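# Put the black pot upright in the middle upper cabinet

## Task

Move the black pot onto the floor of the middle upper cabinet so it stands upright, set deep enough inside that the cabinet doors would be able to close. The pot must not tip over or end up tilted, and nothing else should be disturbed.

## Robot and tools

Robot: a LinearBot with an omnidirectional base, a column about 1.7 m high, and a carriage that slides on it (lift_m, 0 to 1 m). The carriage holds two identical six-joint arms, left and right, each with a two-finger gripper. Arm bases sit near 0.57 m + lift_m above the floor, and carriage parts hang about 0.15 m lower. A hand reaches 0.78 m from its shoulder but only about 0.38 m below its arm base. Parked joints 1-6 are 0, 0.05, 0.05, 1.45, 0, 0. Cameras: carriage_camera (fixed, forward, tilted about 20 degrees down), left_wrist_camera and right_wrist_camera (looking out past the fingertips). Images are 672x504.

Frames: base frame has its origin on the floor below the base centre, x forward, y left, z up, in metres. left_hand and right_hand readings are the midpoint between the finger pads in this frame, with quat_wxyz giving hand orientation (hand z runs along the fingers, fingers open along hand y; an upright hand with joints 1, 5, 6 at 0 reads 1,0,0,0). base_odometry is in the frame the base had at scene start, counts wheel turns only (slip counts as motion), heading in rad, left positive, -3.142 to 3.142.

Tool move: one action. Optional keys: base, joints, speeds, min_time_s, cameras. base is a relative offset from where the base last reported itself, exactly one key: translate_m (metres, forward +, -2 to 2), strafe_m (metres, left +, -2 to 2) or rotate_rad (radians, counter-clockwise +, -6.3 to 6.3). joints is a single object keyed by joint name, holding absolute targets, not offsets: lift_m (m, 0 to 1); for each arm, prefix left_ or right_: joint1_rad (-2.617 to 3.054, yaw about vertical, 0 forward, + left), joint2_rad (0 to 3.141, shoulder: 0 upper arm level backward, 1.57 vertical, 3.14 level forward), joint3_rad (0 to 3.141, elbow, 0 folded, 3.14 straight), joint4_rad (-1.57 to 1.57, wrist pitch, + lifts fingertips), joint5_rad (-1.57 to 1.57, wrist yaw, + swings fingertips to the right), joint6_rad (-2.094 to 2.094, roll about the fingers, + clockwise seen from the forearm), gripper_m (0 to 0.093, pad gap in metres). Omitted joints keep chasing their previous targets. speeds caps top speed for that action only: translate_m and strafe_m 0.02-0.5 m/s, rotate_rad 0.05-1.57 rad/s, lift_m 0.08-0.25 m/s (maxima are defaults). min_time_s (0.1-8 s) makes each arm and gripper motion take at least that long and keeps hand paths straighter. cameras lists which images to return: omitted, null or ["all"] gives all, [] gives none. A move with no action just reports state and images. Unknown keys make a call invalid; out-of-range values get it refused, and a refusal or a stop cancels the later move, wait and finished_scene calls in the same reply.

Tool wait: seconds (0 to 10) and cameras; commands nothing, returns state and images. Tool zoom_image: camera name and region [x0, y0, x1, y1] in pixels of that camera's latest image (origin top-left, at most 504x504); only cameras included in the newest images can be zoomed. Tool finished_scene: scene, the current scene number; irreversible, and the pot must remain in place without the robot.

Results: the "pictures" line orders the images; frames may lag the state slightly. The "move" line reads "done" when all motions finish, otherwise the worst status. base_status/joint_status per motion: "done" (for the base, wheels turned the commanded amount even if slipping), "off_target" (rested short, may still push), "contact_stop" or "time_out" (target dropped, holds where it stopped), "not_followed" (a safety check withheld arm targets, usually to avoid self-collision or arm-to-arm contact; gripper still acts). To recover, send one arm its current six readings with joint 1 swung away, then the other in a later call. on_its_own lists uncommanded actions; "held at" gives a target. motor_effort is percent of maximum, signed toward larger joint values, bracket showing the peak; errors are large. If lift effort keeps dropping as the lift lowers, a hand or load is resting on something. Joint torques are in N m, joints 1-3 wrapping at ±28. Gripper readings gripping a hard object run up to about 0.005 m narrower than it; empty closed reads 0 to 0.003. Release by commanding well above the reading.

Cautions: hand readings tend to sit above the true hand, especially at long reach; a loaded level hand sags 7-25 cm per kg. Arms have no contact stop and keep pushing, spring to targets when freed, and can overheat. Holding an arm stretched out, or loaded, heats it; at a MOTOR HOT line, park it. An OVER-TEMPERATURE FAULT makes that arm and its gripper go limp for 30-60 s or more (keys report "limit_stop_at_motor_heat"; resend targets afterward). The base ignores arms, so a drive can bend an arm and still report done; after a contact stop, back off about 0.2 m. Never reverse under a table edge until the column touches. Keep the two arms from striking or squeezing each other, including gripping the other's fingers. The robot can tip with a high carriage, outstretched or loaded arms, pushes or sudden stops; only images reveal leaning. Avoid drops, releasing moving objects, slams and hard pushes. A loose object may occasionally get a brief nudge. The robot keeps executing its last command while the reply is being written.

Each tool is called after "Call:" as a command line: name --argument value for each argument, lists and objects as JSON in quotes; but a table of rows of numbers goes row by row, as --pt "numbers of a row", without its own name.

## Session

Call:
move

Call:
zoom_image --camera "carriage_camera" --region '[150, 100, 450, 320]'

Scene clock: 0.00 s.
Joint torques (N m): no reading
base_odometry: x=+0.000 y=+0.000 heading=+0.000
base_status: not commanded
joint_positions: lift_m=+0.300 left_joint1_rad=+0.004 left_joint2_rad=+0.038 left_joint3_rad=+0.032 left_joint4_rad=+1.473 left_joint5_rad=+0.016 left_joint6_rad=-0.004 left_gripper_m=+0.09396 right_joint1_rad=-0.013 right_joint2_rad=+0.032 right_joint3_rad=+0.046 right_joint4_rad=+1.480 right_joint5_rad=-0.045 right_joint6_rad=-0.037 right_gripper_m=+0.09396
joint_status: not commanded
motor_effort: lift_m=+23 drive_wheels=-2
left_hand: x=+0.2496 y=+0.3008 z=+1.3008 quat_wxyz=(+0.999, +0.008, +0.052, +0.000) (m; base frame)
right_hand: x=+0.2417 y=-0.2960 z=+1.3045 quat_wxyz=(+0.999, -0.023, +0.038, -0.024) (m; base frame)
pictures: carriage_camera, left_wrist_camera, right_wrist_camera

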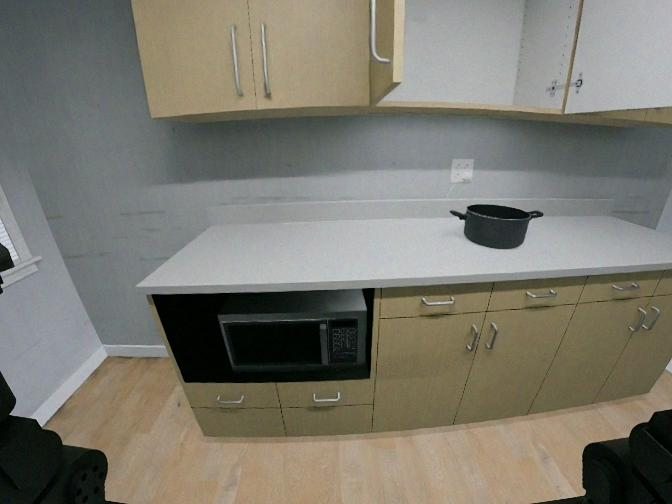

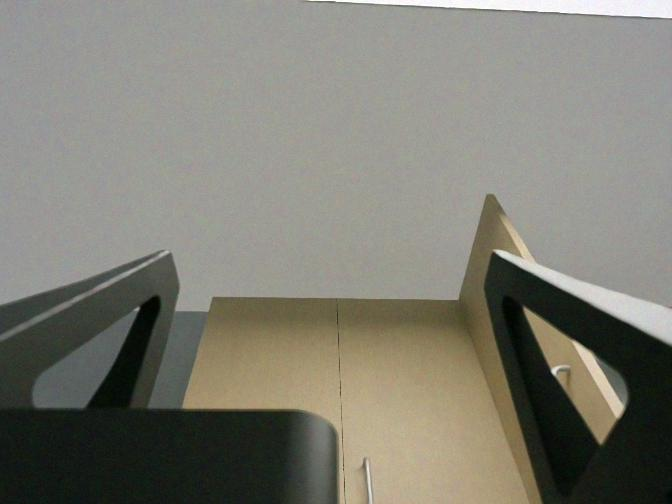

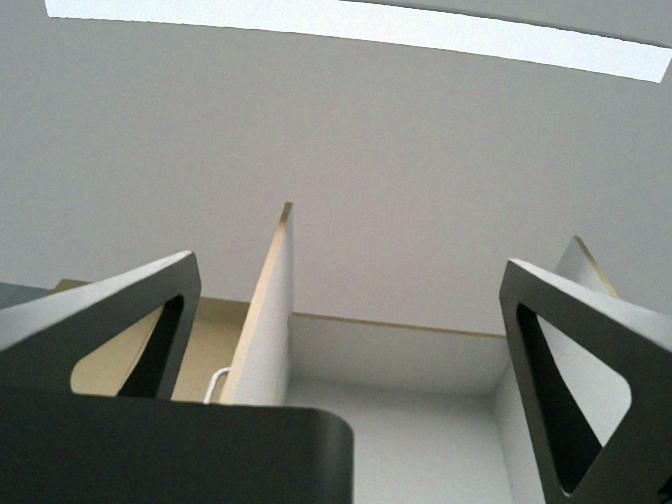

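Scaled by 1.680 (camera's finer frame: 960x720).

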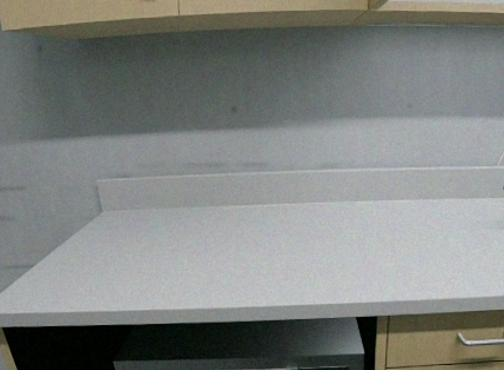

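Call:
move --base '{"rotate_rad": 0.07}' --joints '{"lift_m":0.55}' --cameras '[]'

Call:
move --base '{"strafe_m": -0.718}' --joints '{"lift_m":0.54,"left_joint1_rad":-0.28,"left_joint2_rad":3.01,"left_joint3_rad":1.666,"left_joint4_rad":1.4,"left_joint5_rad":-0.28,"left_joint6_rad":-1.3,"right_joint1_rad":0.285,"right_joint2_rad":2.99,"right_joint3_rad":1.666,"right_joint4_rad":1.36,"right_joint5_rad":0.285,"right_joint6_rad":1.3}' --min_time_s 4

Scene clock: 3.83 s.
Joint torques (N m): left_arm=[-0.05 4.62 5.27 -0.22 0.01 0.02] | right_arm=[-0.14 4.7 4.85 -0.37 0.02 0]
move: done
base_odometry: x=+0.000 y=+0.000 heading=+0.070
base_status: done
joint_positions: lift_m=+0.550 left_joint1_rad=+0.004 left_joint2_rad=+0.038 left_joint3_rad=+0.032 left_joint4_rad=+1.473 left_joint5_rad=+0.016 left_joint6_rad=-0.004 left_gripper_m=+0.09396 right_joint1_rad=-0.013 right_joint2_rad=+0.032 right_joint3_rad=+0.046 right_joint4_rad=+1.480 right_joint5_rad=-0.045 right_joint6_rad=-0.037 right_gripper_m=+0.09396
joint_status: all done
motor_effort: lift_m=+23(28) drive_wheels=-7(10)
left_hand: x=+0.2496 y=+0.3008 z=+1.5507 quat_wxyz=(+0.999, +0.008, +0.052, +0.000)
right_hand: x=+0.2417 y=-0.2960 z=+1.5544 quat_wxyz=(+0.999, -0.023, +0.038, -0.024)

Scene clock: 8.13 s.
Joint torques (N m): left_arm=[-0.65 -15.84 5.79 2.34 -0.11 0.02] | right_arm=[0.32 -14.54 5.6 1.99 0.16 0.05]
move: done
base_odometry: x=+0.049 y=-0.716 heading=+0.069
base_status: done
joint_positions: lift_m=+0.540 left_joint1_rad=-0.274 left_joint2_rad=+3.009 left_joint3_rad=+1.646 left_joint4_rad=+1.396 left_joint5_rad=-0.266 left_joint6_rad=-1.289 left_gripper_m=+0.09397 right_joint1_rad=+0.281 right_joint2_rad=+2.990 right_joint3_rad=+1.642 right_joint4_rad=+1.354 right_joint5_rad=+0.270 right_joint6_rad=+1.285 right_gripper_m=+0.09396
joint_status: all done
motor_effort: lift_m=+22(22) drive_wheels=-4(10)
left_hand: x=+0.8419 y=+0.1762 z=+1.0430 quat_wxyz=(+0.570, -0.418, +0.556, -0.436)
right_hand: x=+0.8438 y=-0.1719 z=+1.0433 quat_wxyz=(+0.565, +0.420, +0.566, +0.429)
pictures: carriage_camera, left_wrist_camera, right_wrist_camera

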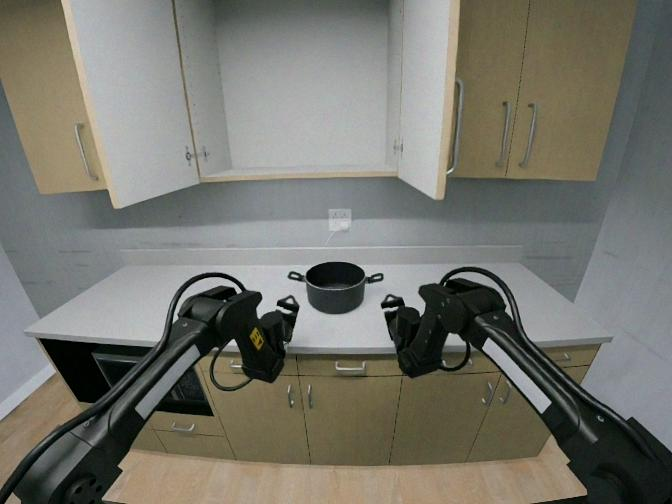

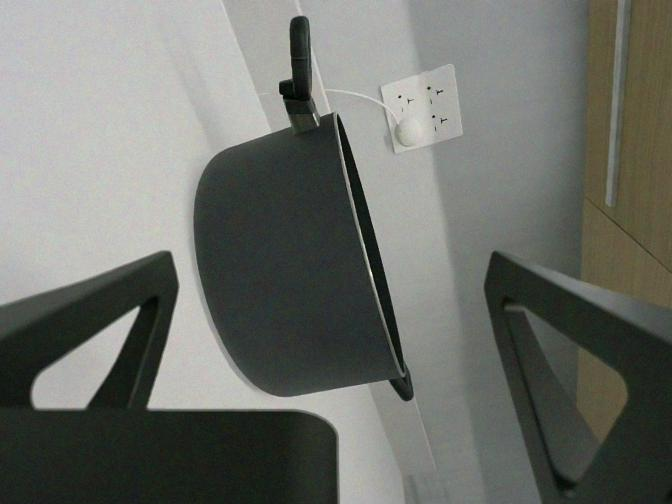

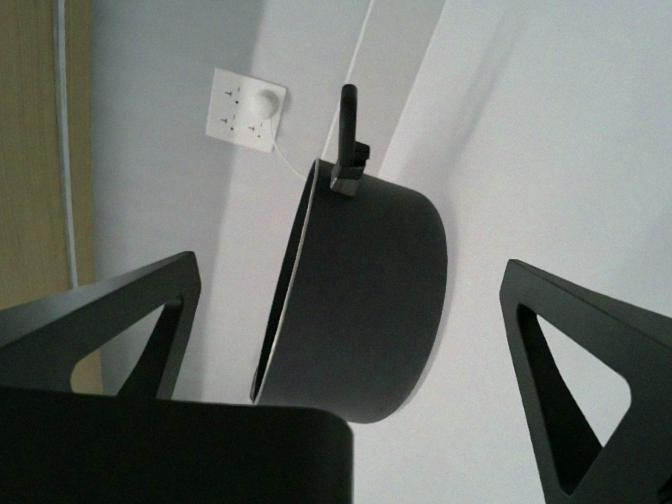

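Call:
move --base '{"strafe_m": 0.018}' --joints '{"left_joint2_rad":3.05,"left_joint4_rad":1.44}' --cameras '[]'

Call:
move --base '{"translate_m": 0.15}'

Scene clock: 12.87 s.
Joint torques (N m): left_arm=[-0.46 -16.32 5.18 2.61 -0.07 0] | right_arm=[-0.34 -14.46 5.5 1.99 0.14 0.06]
move: done
base_odometry: x=+0.048 y=-0.698 heading=+0.069
base_status: done
joint_positions: lift_m=+0.540 left_joint1_rad=-0.276 left_joint2_rad=+3.055 left_joint3_rad=+1.651 left_joint4_rad=+1.412 left_joint5_rad=-0.269 left_joint6_rad=-1.290 left_gripper_m=+0.09397 right_joint1_rad=+0.287 right_joint2_rad=+2.990 right_joint3_rad=+1.643 right_joint4_rad=+1.353 right_joint5_rad=+0.273 right_joint6_rad=+1.287 right_gripper_m=+0.09396
joint_status: all done
motor_effort: lift_m=+22(22) drive_wheels=-4(10)
left_hand: x=+0.8340 y=+0.1778 z=+1.0205 quat_wxyz=(+0.565, -0.422, +0.564, -0.429)
right_hand: x=+0.8433 y=-0.1689 z=+1.0434 quat_wxyz=(+0.564, +0.420, +0.567, +0.430)

Scene clock: 14.80 s.
Joint torques (N m): left_arm=[-0.44 -16.21 5.11 2.61 -0.06 0] | right_arm=[-0.25 -14.58 5.56 2.01 0.16 0.07]
move: done
base_odometry: x=+0.198 y=-0.688 heading=+0.068
base_status: done
joint_positions: lift_m=+0.540 left_joint1_rad=-0.276 left_joint2_rad=+3.055 left_joint3_rad=+1.651 left_joint4_rad=+1.414 left_joint5_rad=-0.269 left_joint6_rad=-1.290 left_gripper_m=+0.09397 right_joint1_rad=+0.286 right_joint2_rad=+2.990 right_joint3_rad=+1.643 right_joint4_rad=+1.353 right_joint5_rad=+0.273 right_joint6_rad=+1.287 right_gripper_m=+0.09396
joint_status: not commanded
motor_effort: lift_m=+22(22) drive_wheels=+1(13)
left_hand: x=+0.8340 y=+0.1778 z=+1.0211 quat_wxyz=(+0.566, -0.422, +0.563, -0.430)
right_hand: x=+0.8434 y=-0.1691 z=+1.0433 quat_wxyz=(+0.564, +0.420, +0.567, +0.429)
pictures: carriage_camera, left_wrist_camera, right_wrist_camera

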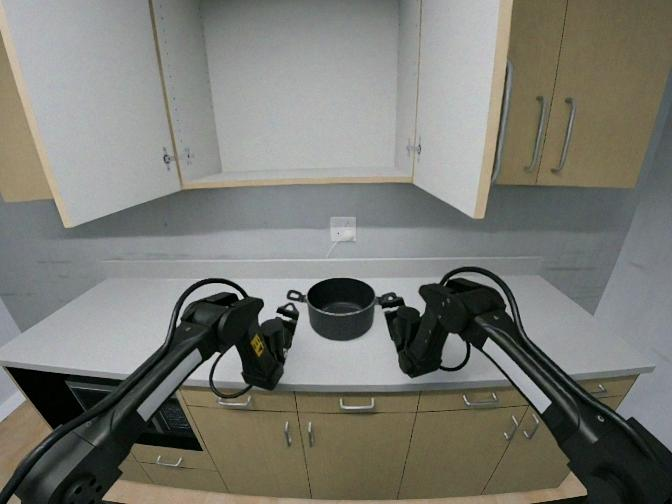

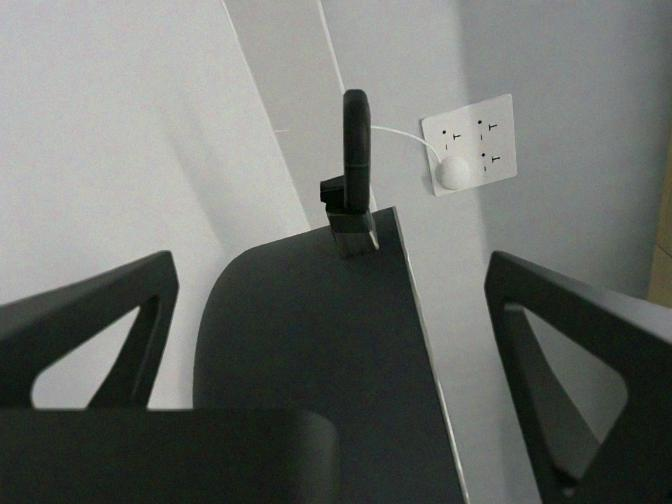

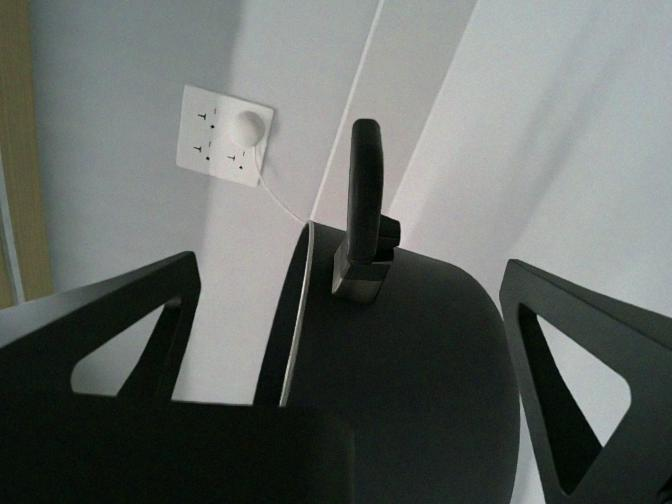

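Call:
move --base '{"translate_m": 0.04}' --joints '{"lift_m":0.551,"left_joint1_rad":-0.25,"left_joint5_rad":-0.25,"right_joint2_rad":3.035,"right_joint4_rad":1.39,"right_joint1_rad":0.28}' --min_time_s 0.6

Scene clock: 16.90 s.
Joint torques (N m): left_arm=[-0.12 -16.76 4.9 2.46 0.17 0] | right_arm=[-0.23 -14.48 5.05 2.18 0.14 0.06]
move: done
base_odometry: x=+0.238 y=-0.686 heading=+0.068
base_status: done
joint_positions: lift_m=+0.551 left_joint1_rad=-0.250 left_joint2_rad=+3.061 left_joint3_rad=+1.654 left_joint4_rad=+1.425 left_joint5_rad=-0.264 left_joint6_rad=-1.290 left_gripper_m=+0.09397 right_joint1_rad=+0.282 right_joint2_rad=+3.036 right_joint3_rad=+1.647 right_joint4_rad=+1.367 right_joint5_rad=+0.273 right_joint6_rad=+1.287 right_gripper_m=+0.09396
joint_status: all done
motor_effort: lift_m=+23(28) drive_wheels=+0(12)
left_hand: x=+0.8366 y=+0.1931 z=+1.0320 quat_wxyz=(+0.572, -0.427, +0.556, -0.426)
right_hand: x=+0.8362 y=-0.1740 z=+1.0310 quat_wxyz=(+0.559, +0.424, +0.575, +0.421)
pictures: carriage_camera, left_wrist_camera, right_wrist_camera

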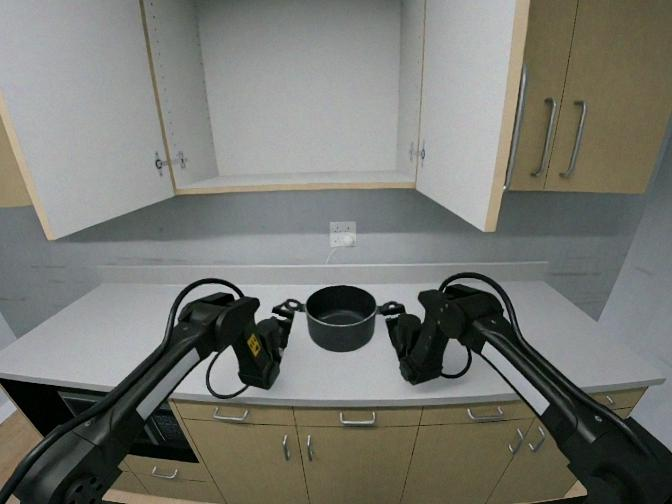

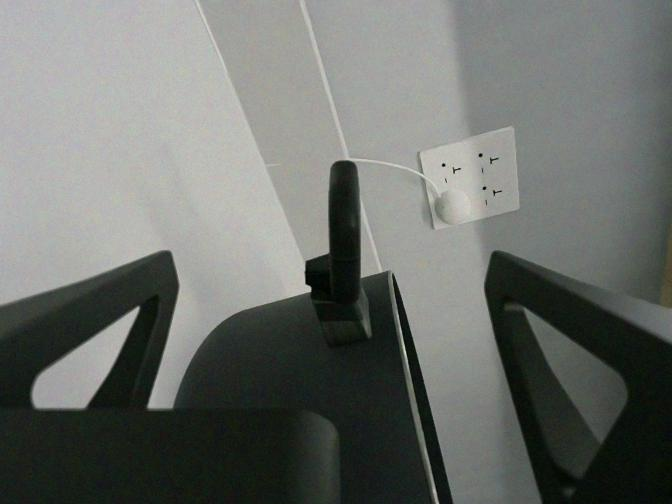

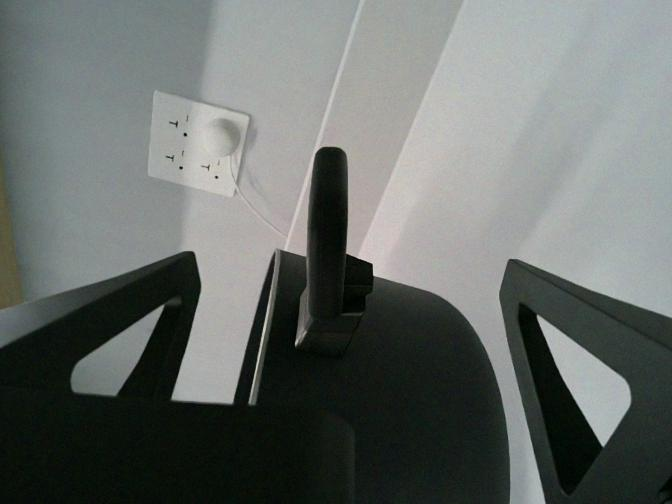

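Call:
move --base '{"translate_m": 0.045}' --joints '{"lift_m":0.558}'

Scene clock: 18.63 s.
Joint torques (N m): left_arm=[-0.16 -16.98 4.63 2.43 0.15 0.01] | right_arm=[-0.14 -15.05 4.9 2.08 0.13 0.05]
move: done
base_odometry: x=+0.283 y=-0.683 heading=+0.067
base_status: done
joint_positions: lift_m=+0.558 left_joint1_rad=-0.249 left_joint2_rad=+3.063 left_joint3_rad=+1.656 left_joint4_rad=+1.428 left_joint5_rad=-0.262 left_joint6_rad=-1.291 left_gripper_m=+0.09397 right_joint1_rad=+0.281 right_joint2_rad=+3.042 right_joint3_rad=+1.649 right_joint4_rad=+1.375 right_joint5_rad=+0.273 right_joint6_rad=+1.287 right_gripper_m=+0.09396
joint_status: all done
motor_effort: lift_m=+23(28) drive_wheels=-6(12)
left_hand: x=+0.8367 y=+0.1930 z=+1.0393 quat_wxyz=(+0.572, -0.426, +0.555, -0.428)
right_hand: x=+0.8357 y=-0.1749 z=+1.0373 quat_wxyz=(+0.560, +0.424, +0.573, +0.422)
pictures: carriage_camera, left_wrist_camera, right_wrist_camera

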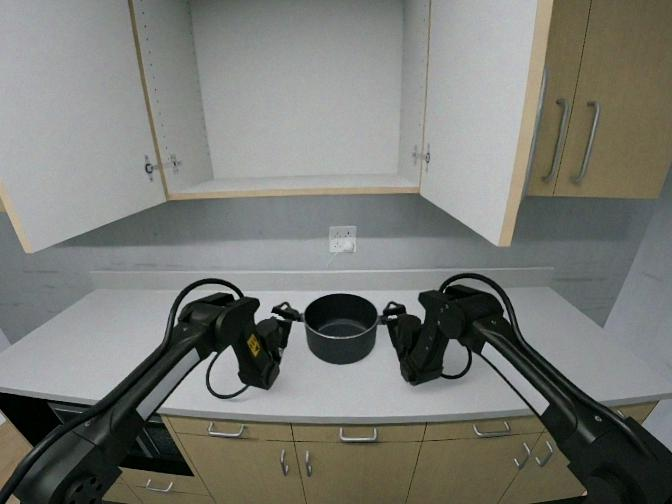

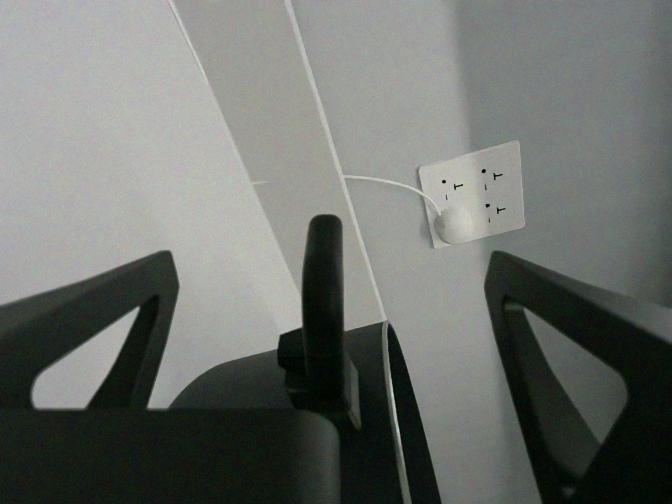

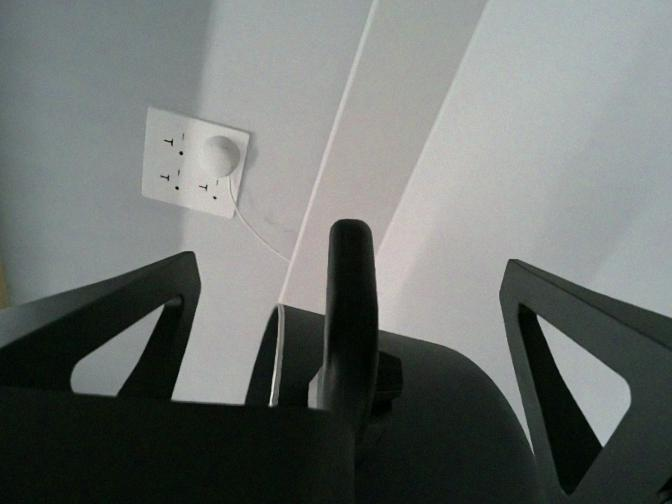

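Call:
move --base '{"translate_m": 0.013}' --joints '{"left_gripper_m":0.026,"right_gripper_m":0.026}' --min_time_s 1

Call:
move --joints '{"left_gripper_m":0.004,"right_gripper_m":0.004}' --min_time_s 2

Scene clock: 20.90 s.
Joint torques (N m): left_arm=[-0.1 -17.02 4.66 2.43 0.17 0.01] | right_arm=[-0.18 -15.06 4.89 2.06 0.13 0.03]
move: done
base_odometry: x=+0.296 y=-0.682 heading=+0.067
base_status: done
joint_positions: lift_m=+0.558 left_joint1_rad=-0.249 left_joint2_rad=+3.063 left_joint3_rad=+1.656 left_joint4_rad=+1.428 left_joint5_rad=-0.261 left_joint6_rad=-1.291 left_gripper_m=+0.02613 right_joint1_rad=+0.281 right_joint2_rad=+3.042 right_joint3_rad=+1.649 right_joint4_rad=+1.375 right_joint5_rad=+0.273 right_joint6_rad=+1.287 right_gripper_m=+0.02612
joint_status: all done
motor_effort: lift_m=+23(23) drive_wheels=-5(10)
left_hand: x=+0.8367 y=+0.1929 z=+1.0392 quat_wxyz=(+0.572, -0.426, +0.555, -0.428)
right_hand: x=+0.8357 y=-0.1749 z=+1.0373 quat_wxyz=(+0.560, +0.424, +0.573, +0.422)
pictures: carriage_camera, left_wrist_camera, right_wrist_camera

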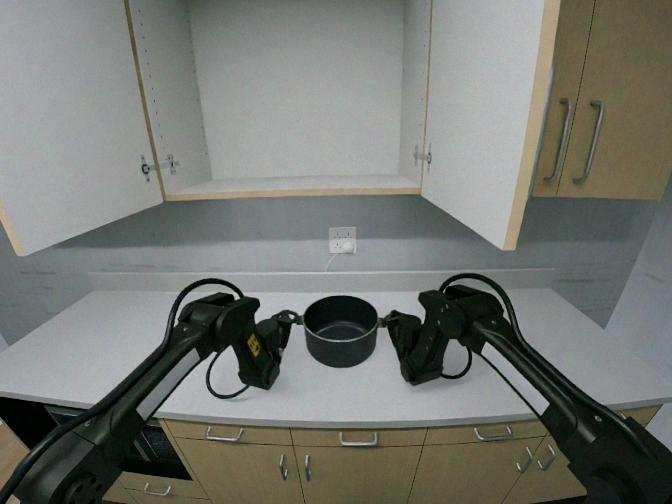

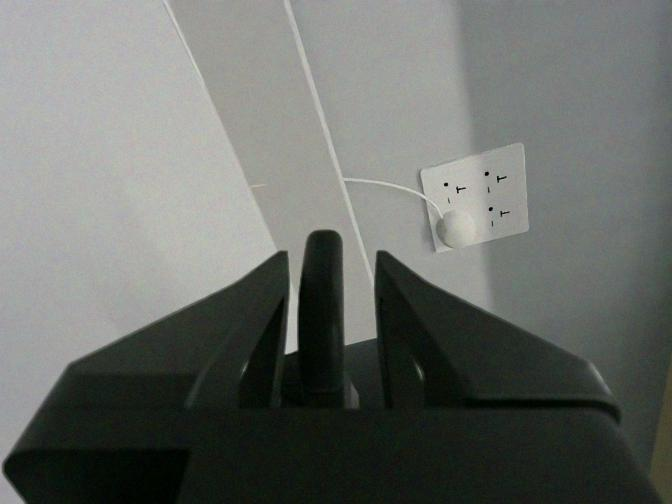

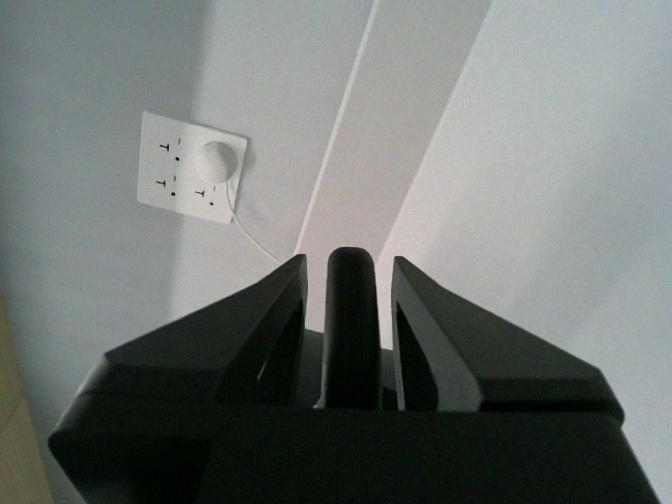

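Scene clock: 23.20 s.
Joint torques (N m): left_arm=[-0.09 -16.99 4.6 2.52 0.15 0.03] | right_arm=[-0.17 -15.06 4.93 2.07 0.13 -0.26]
move: off_target
base_odometry: x=+0.296 y=-0.682 heading=+0.067
base_status: not commanded
joint_positions: lift_m=+0.558 left_joint1_rad=-0.249 left_joint2_rad=+3.063 left_joint3_rad=+1.656 left_joint4_rad=+1.420 left_joint5_rad=-0.261 left_joint6_rad=-1.293 left_gripper_m=+0.01066 right_joint1_rad=+0.281 right_joint2_rad=+3.042 right_joint3_rad=+1.649 right_joint4_rad=+1.377 right_joint5_rad=+0.273 right_joint6_rad=+1.313 right_gripper_m=+0.01092
joint_status: left_gripper_m off_target (ended at +0.01068, target +0.00400); right_gripper_m off_target (ended at +0.01095, target +0.00400)
motor_effort: lift_m=+23(23) drive_wheels=-6(6)
left_hand: x=+0.8368 y=+0.1929 z=+1.0374 quat_wxyz=(+0.570, -0.428, +0.557, -0.426)
right_hand: x=+0.8358 y=-0.1749 z=+1.0376 quat_wxyz=(+0.555, +0.432, +0.567, +0.429)
pictures: carriage_camera, left_wrist_camera, right_wrist_camera

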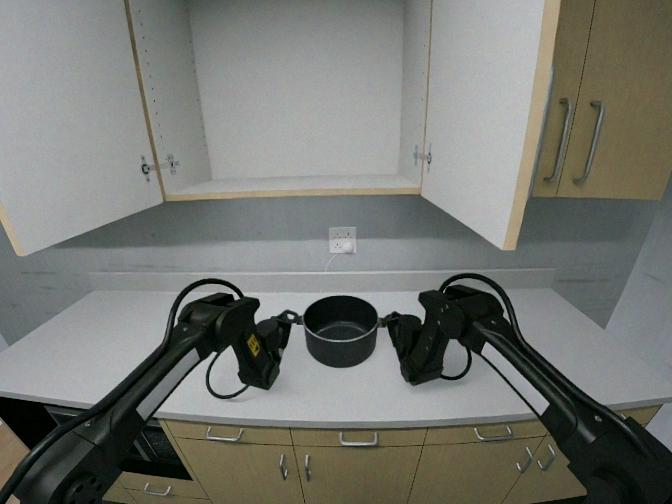

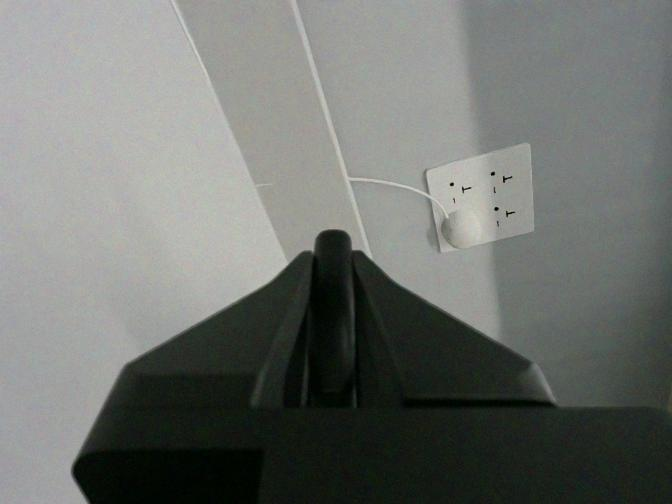

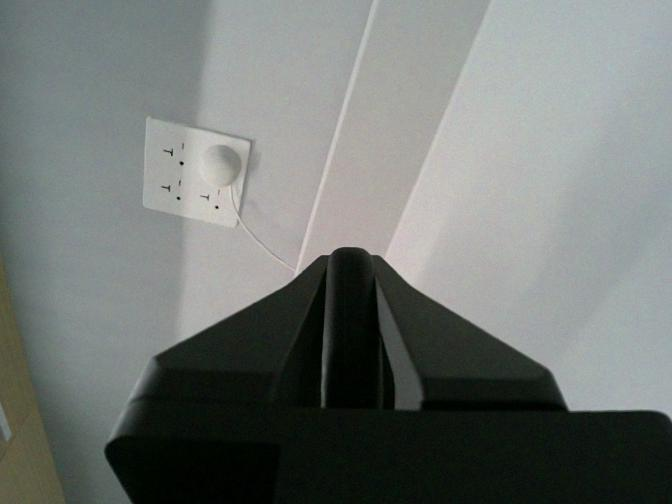

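Call:
move --joints '{"lift_m":0.8,"left_joint4_rad":1.52,"right_joint4_rad":1.48}' --speeds '{"lift_m":0.09}' --cameras '[]'

Call:
move --base '{"translate_m": -0.32}' --speeds '{"translate_m": 0.15,"lift_m":0.1}' --joints '{"lift_m":0.9}'

Scene clock: 25.87 s.
Joint torques (N m): left_arm=[0.27 -20.72 5.7 4.46 -0.08 0.19] | right_arm=[-0.44 -23.75 4.53 3.26 0.02 -0.68]
move: contact_stop
base_odometry: x=+0.296 y=-0.682 heading=+0.067
base_status: not commanded
joint_positions: lift_m=+0.691 left_joint1_rad=-0.254 left_joint2_rad=+3.104 left_joint3_rad=+1.642 left_joint4_rad=+1.332 left_joint5_rad=-0.240 left_joint6_rad=-1.307 left_gripper_m=+0.01064 right_joint1_rad=+0.284 right_joint2_rad=+3.133 right_joint3_rad=+1.649 right_joint4_rad=+1.360 right_joint5_rad=+0.287 right_joint6_rad=+1.354 right_gripper_m=+0.01088
joint_status: lift_m contact_stop (moved +0.134 of +0.242); left_joint4_rad off_target (ended at +1.332, target +1.520); right_joint4_rad off_target (ended at +1.360, target +1.480)
on_its_own: lift_m is held at +0.691, not at your +0.800, since a contact_stop
motor_effort: lift_m=+22(35) drive_wheels=+1(6)
left_hand: x=+0.8225 y=+0.1903 z=+1.1210 quat_wxyz=(+0.529, -0.444, +0.605, -0.397)
right_hand: x=+0.8140 y=-0.1813 z=+1.1126 quat_wxyz=(+0.525, +0.460, +0.590, +0.405)

not run: a stop came earlier in this reply.

Call:
wait --seconds 0.1

Scene clock: 26.70 s.
Joint torques (N m): left_arm=[0.25 -20.81 5.71 4.43 -0.09 0.18] | right_arm=[-0.43 -23.75 4.48 3.26 0.03 -0.69]
base_odometry: x=+0.296 y=-0.682 heading=+0.067
base_status: not commanded
joint_positions: lift_m=+0.691 left_joint1_rad=-0.254 left_joint2_rad=+3.104 left_joint3_rad=+1.642 left_joint4_rad=+1.332 left_joint5_rad=-0.240 left_joint6_rad=-1.307 left_gripper_m=+0.01064 right_joint1_rad=+0.284 right_joint2_rad=+3.133 right_joint3_rad=+1.649 right_joint4_rad=+1.360 right_joint5_rad=+0.287 right_joint6_rad=+1.354 right_gripper_m=+0.01088
joint_status: lift_m contact_stop (moved +0.134 of +0.242); left_joint4_rad off_target (ended at +1.332, target +1.520); right_joint4_rad off_target (ended at +1.360, target +1.480)
on_its_own: lift_m is held at +0.691, not at your +0.800, since a contact_stop
motor_effort: lift_m=+22(35) drive_wheels=+1(6)
left_hand: x=+0.8225 y=+0.1903 z=+1.1210 quat_wxyz=(+0.529, -0.444, +0.605, -0.397)
right_hand: x=+0.8140 y=-0.1813 z=+1.1126 quat_wxyz=(+0.525, +0.460, +0.590, +0.405)
wait: 0.10 s; at rest from the start
pictures: carriage_camera, left_wrist_camera, right_wrist_camera

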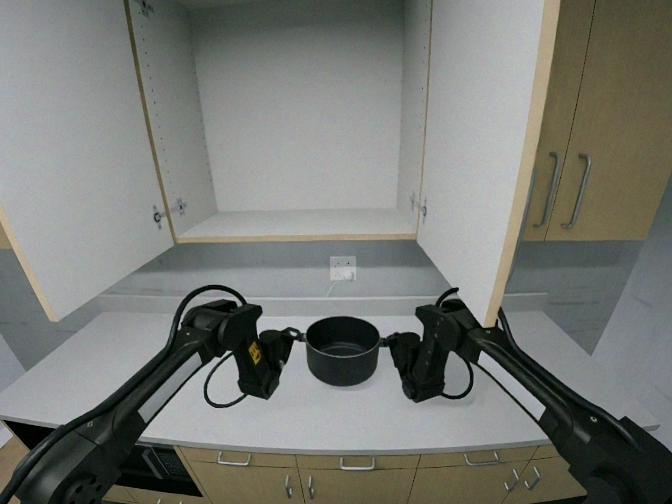

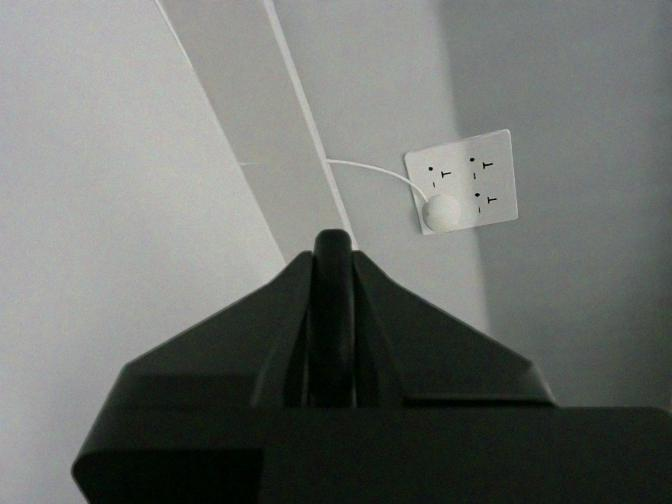

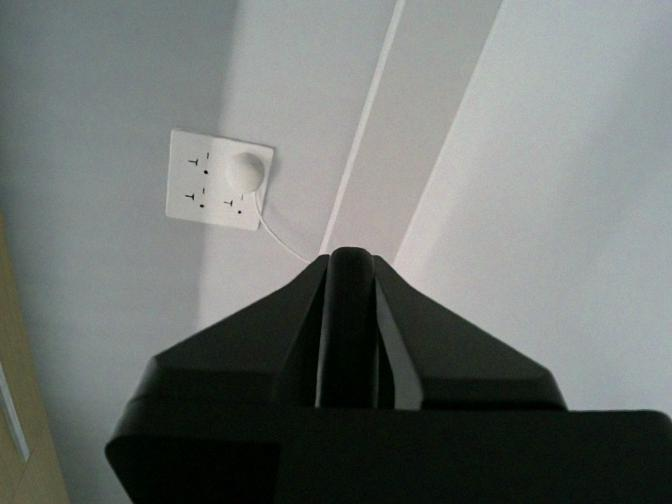

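Call:
move --joints '{"lift_m":0.655}' --speeds '{"lift_m":0.08}' --cameras '[]'

Call:
move --base '{"translate_m": -0.33}' --speeds '{"translate_m": 0.15}' --cameras '["carriage_camera"]'

Call:
move --joints '{"lift_m":1.0}' --base '{"strafe_m": 0.16}' --speeds '{"lift_m":0.1,"strafe_m":0.1}'

Scene clock: 28.20 s.
Joint torques (N m): left_arm=[0.23 -21.09 5.67 4.37 -0.08 0.18] | right_arm=[-0.51 -22.76 4.62 3.43 0.03 -0.67]
move: done
base_odometry: x=+0.296 y=-0.682 heading=+0.067
base_status: not commanded
joint_positions: lift_m=+0.655 left_joint1_rad=-0.254 left_joint2_rad=+3.108 left_joint3_rad=+1.642 left_joint4_rad=+1.336 left_joint5_rad=-0.241 left_joint6_rad=-1.307 left_gripper_m=+0.01064 right_joint1_rad=+0.284 right_joint2_rad=+3.122 right_joint3_rad=+1.649 right_joint4_rad=+1.341 right_joint5_rad=+0.285 right_joint6_rad=+1.351 right_gripper_m=+0.01087
joint_status: all done
motor_effort: lift_m=+22(23) drive_wheels=-5(6)
left_hand: x=+0.8216 y=+0.1907 z=+1.0831 quat_wxyz=(+0.529, -0.444, +0.605, -0.397)
right_hand: x=+0.8164 y=-0.1804 z=+1.0784 quat_wxyz=(+0.524, +0.459, +0.594, +0.403)

Scene clock: 31.40 s.
Joint torques (N m): left_arm=[0.28 -21.19 5.67 4.39 -0.1 0.18] | right_arm=[-0.54 -22.72 4.59 3.47 0.04 -0.62]
move: done
base_odometry: x=-0.034 y=-0.704 heading=+0.066
base_status: done
joint_positions: lift_m=+0.655 left_joint1_rad=-0.254 left_joint2_rad=+3.108 left_joint3_rad=+1.642 left_joint4_rad=+1.336 left_joint5_rad=-0.242 left_joint6_rad=-1.307 left_gripper_m=+0.01064 right_joint1_rad=+0.284 right_joint2_rad=+3.122 right_joint3_rad=+1.649 right_joint4_rad=+1.341 right_joint5_rad=+0.284 right_joint6_rad=+1.351 right_gripper_m=+0.01087
joint_status: not commanded
motor_effort: lift_m=+22(22) drive_wheels=-2(12)
left_hand: x=+0.8216 y=+0.1907 z=+1.0831 quat_wxyz=(+0.529, -0.444, +0.605, -0.396)
right_hand: x=+0.8164 y=-0.1802 z=+1.0784 quat_wxyz=(+0.524, +0.459, +0.594, +0.403)

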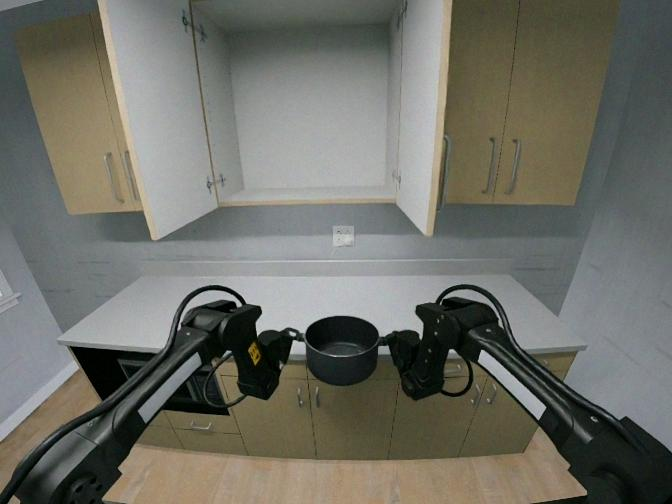

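Scene clock: 35.30 s.
Joint torques (N m): left_arm=[0.09 -21.49 5.65 4.24 -0.07 0.2] | right_arm=[-0.5 -22.43 4.74 3.4 0.13 -0.64]
move: done
base_odometry: x=-0.045 y=-0.545 heading=+0.067
base_status: done
joint_positions: lift_m=+1.000 left_joint1_rad=-0.252 left_joint2_rad=+3.111 left_joint3_rad=+1.642 left_joint4_rad=+1.348 left_joint5_rad=-0.243 left_joint6_rad=-1.309 left_gripper_m=+0.01064 right_joint1_rad=+0.285 right_joint2_rad=+3.118 right_joint3_rad=+1.647 right_joint4_rad=+1.344 right_joint5_rad=+0.278 right_joint6_rad=+1.350 right_gripper_m=+0.01087
joint_status: all done
motor_effort: lift_m=+25(30) drive_wheels=-3(8)
left_hand: x=+0.8214 y=+0.1920 z=+1.4288 quat_wxyz=(+0.532, -0.444, +0.601, -0.399)
right_hand: x=+0.8170 y=-0.1786 z=+1.4254 quat_wxyz=(+0.523, +0.456, +0.594, +0.406)
pictures: carriage_camera, left_wrist_camera, right_wrist_camera

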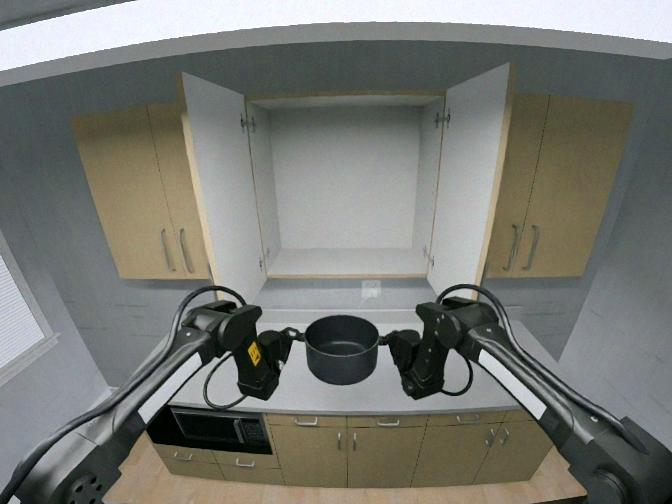

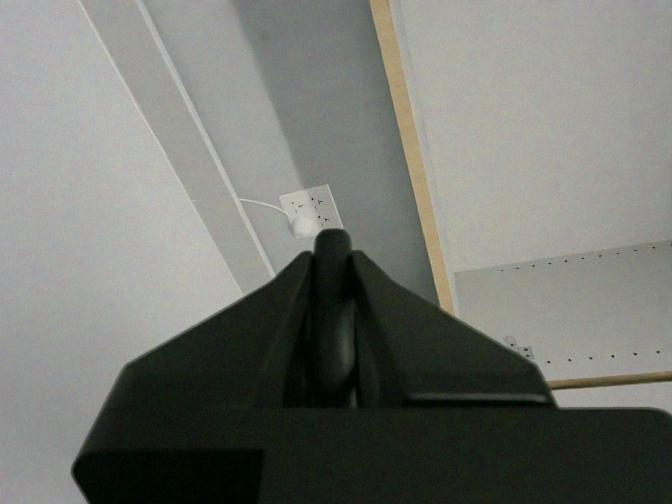

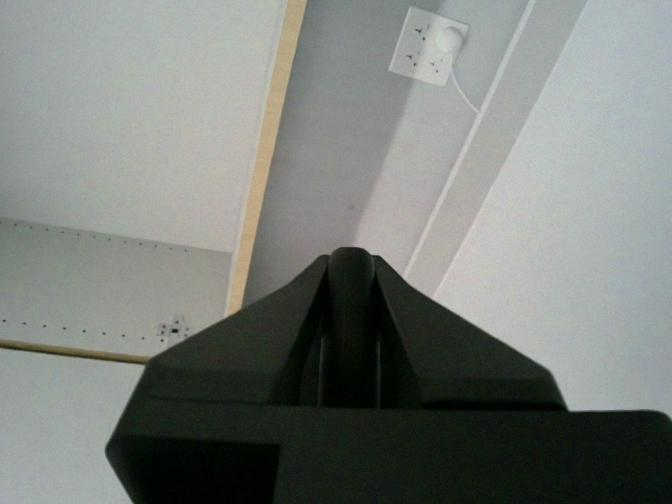

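Call:
move --joints '{"left_joint1_rad":-0.228,"left_joint5_rad":-0.222,"left_joint2_rad":2.58,"left_joint3_rad":1.79,"left_joint4_rad":1.06,"right_joint1_rad":0.26,"right_joint5_rad":0.255,"right_joint2_rad":2.58,"right_joint3_rad":1.79,"right_joint4_rad":1.06}' --min_time_s 3.5

Scene clock: 40.00 s.
Joint torques (N m): left_arm=[-0.64 25.8 11.33 4.02 0.21 0.23] | right_arm=[0.29 -27.64 10.62 3.66 -0.13 -0.44]
move: off_target
base_odometry: x=-0.045 y=-0.545 heading=+0.067
base_status: not commanded
joint_positions: lift_m=+1.000 left_joint1_rad=-0.222 left_joint2_rad=+2.710 left_joint3_rad=+1.727 left_joint4_rad=+0.910 left_joint5_rad=-0.241 left_joint6_rad=-1.312 left_gripper_m=+0.01064 right_joint1_rad=+0.255 right_joint2_rad=+2.700 right_joint3_rad=+1.718 right_joint4_rad=+0.906 right_joint5_rad=+0.267 right_joint6_rad=+1.332 right_gripper_m=+0.01087
joint_status: left_joint2_rad off_target (ended at +2.710, target +2.580); left_joint3_rad off_target (ended at +1.727, target +1.790); left_joint4_rad off_target (ended at +0.910, target +1.060); right_joint2_rad off_target (ended at +2.699, target +2.580); right_joint3_rad off_target (ended at +1.718, target +1.790); right_joint4_rad off_target (ended at +0.906, target +1.060); the others done
motor_effort: lift_m=+25(25) drive_wheels=-3(5)
left_hand: x=+0.9008 y=+0.1923 z=+1.6096 quat_wxyz=(+0.548, -0.447, +0.579, -0.406)
right_hand: x=+0.8958 y=-0.1752 z=+1.6118 quat_wxyz=(+0.542, +0.451, +0.577, +0.412)
pictures: carriage_camera, left_wrist_camera, right_wrist_camera

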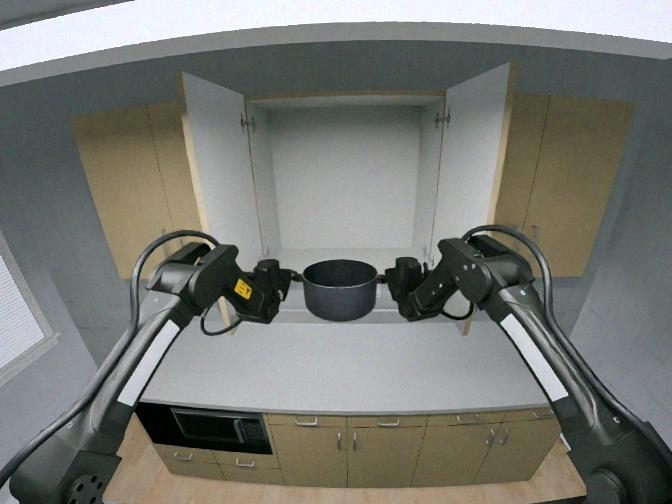

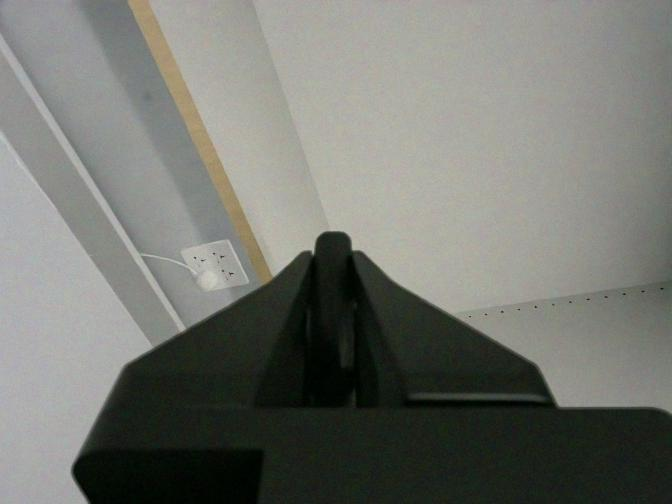

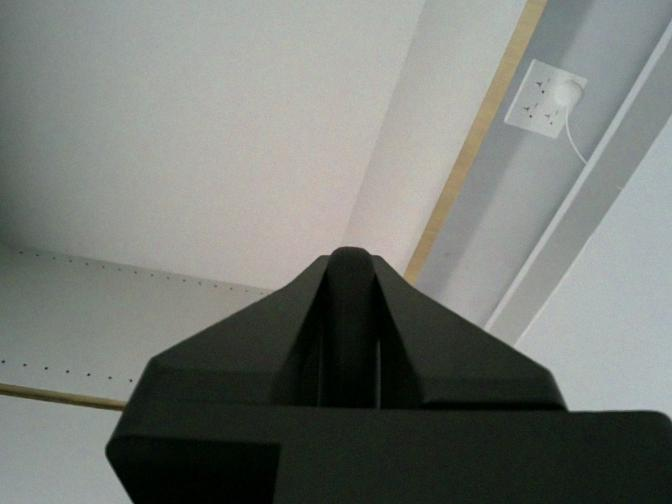

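Call:
move --base '{"translate_m": 0.45}' --speeds '{"translate_m": 0.25}'

Scene clock: 43.60 s.
Joint torques (N m): left_arm=[-0.62 26.02 11.33 4.09 0.17 0.24] | right_arm=[0.36 -27.34 10.65 3.67 -0.11 -0.44]
move: done
MOTOR HOT: joint 2 (shoulder) of the left arm reports 78 °C; the controller stops that arm at 100 °C. To cool a motor, set the load down, stop pushing, or move to a pose that needs little force.
base_odometry: x=+0.404 y=-0.514 heading=+0.067
base_status: done
joint_positions: lift_m=+1.000 left_joint1_rad=-0.222 left_joint2_rad=+2.709 left_joint3_rad=+1.727 left_joint4_rad=+0.904 left_joint5_rad=-0.239 left_joint6_rad=-1.312 left_gripper_m=+0.01064 right_joint1_rad=+0.254 right_joint2_rad=+2.698 right_joint3_rad=+1.718 right_joint4_rad=+0.900 right_joint5_rad=+0.265 right_joint6_rad=+1.332 right_gripper_m=+0.01087
joint_status: not commanded
motor_effort: lift_m=+25(25) drive_wheels=+2(12)
left_hand: x=+0.9008 y=+0.1918 z=+1.6091 quat_wxyz=(+0.546, -0.447, +0.581, -0.405)
right_hand: x=+0.8960 y=-0.1753 z=+1.6115 quat_wxyz=(+0.541, +0.451, +0.579, +0.411)
pictures: carriage_camera, left_wrist_camera, right_wrist_camera

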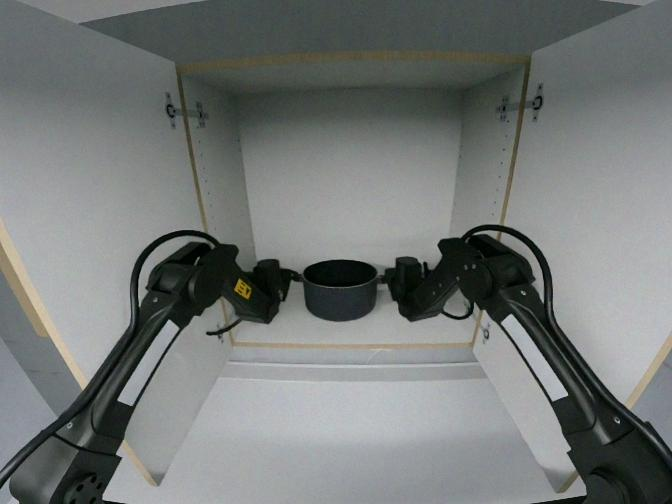

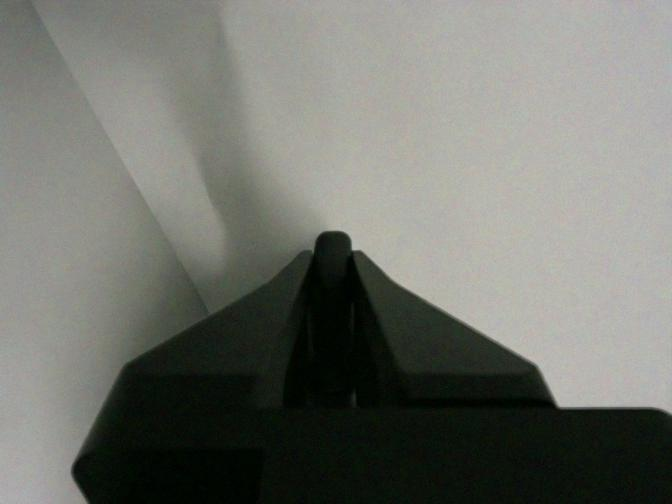

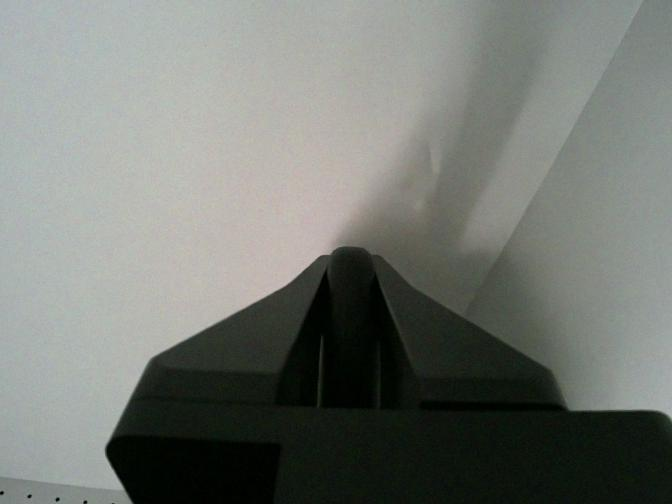

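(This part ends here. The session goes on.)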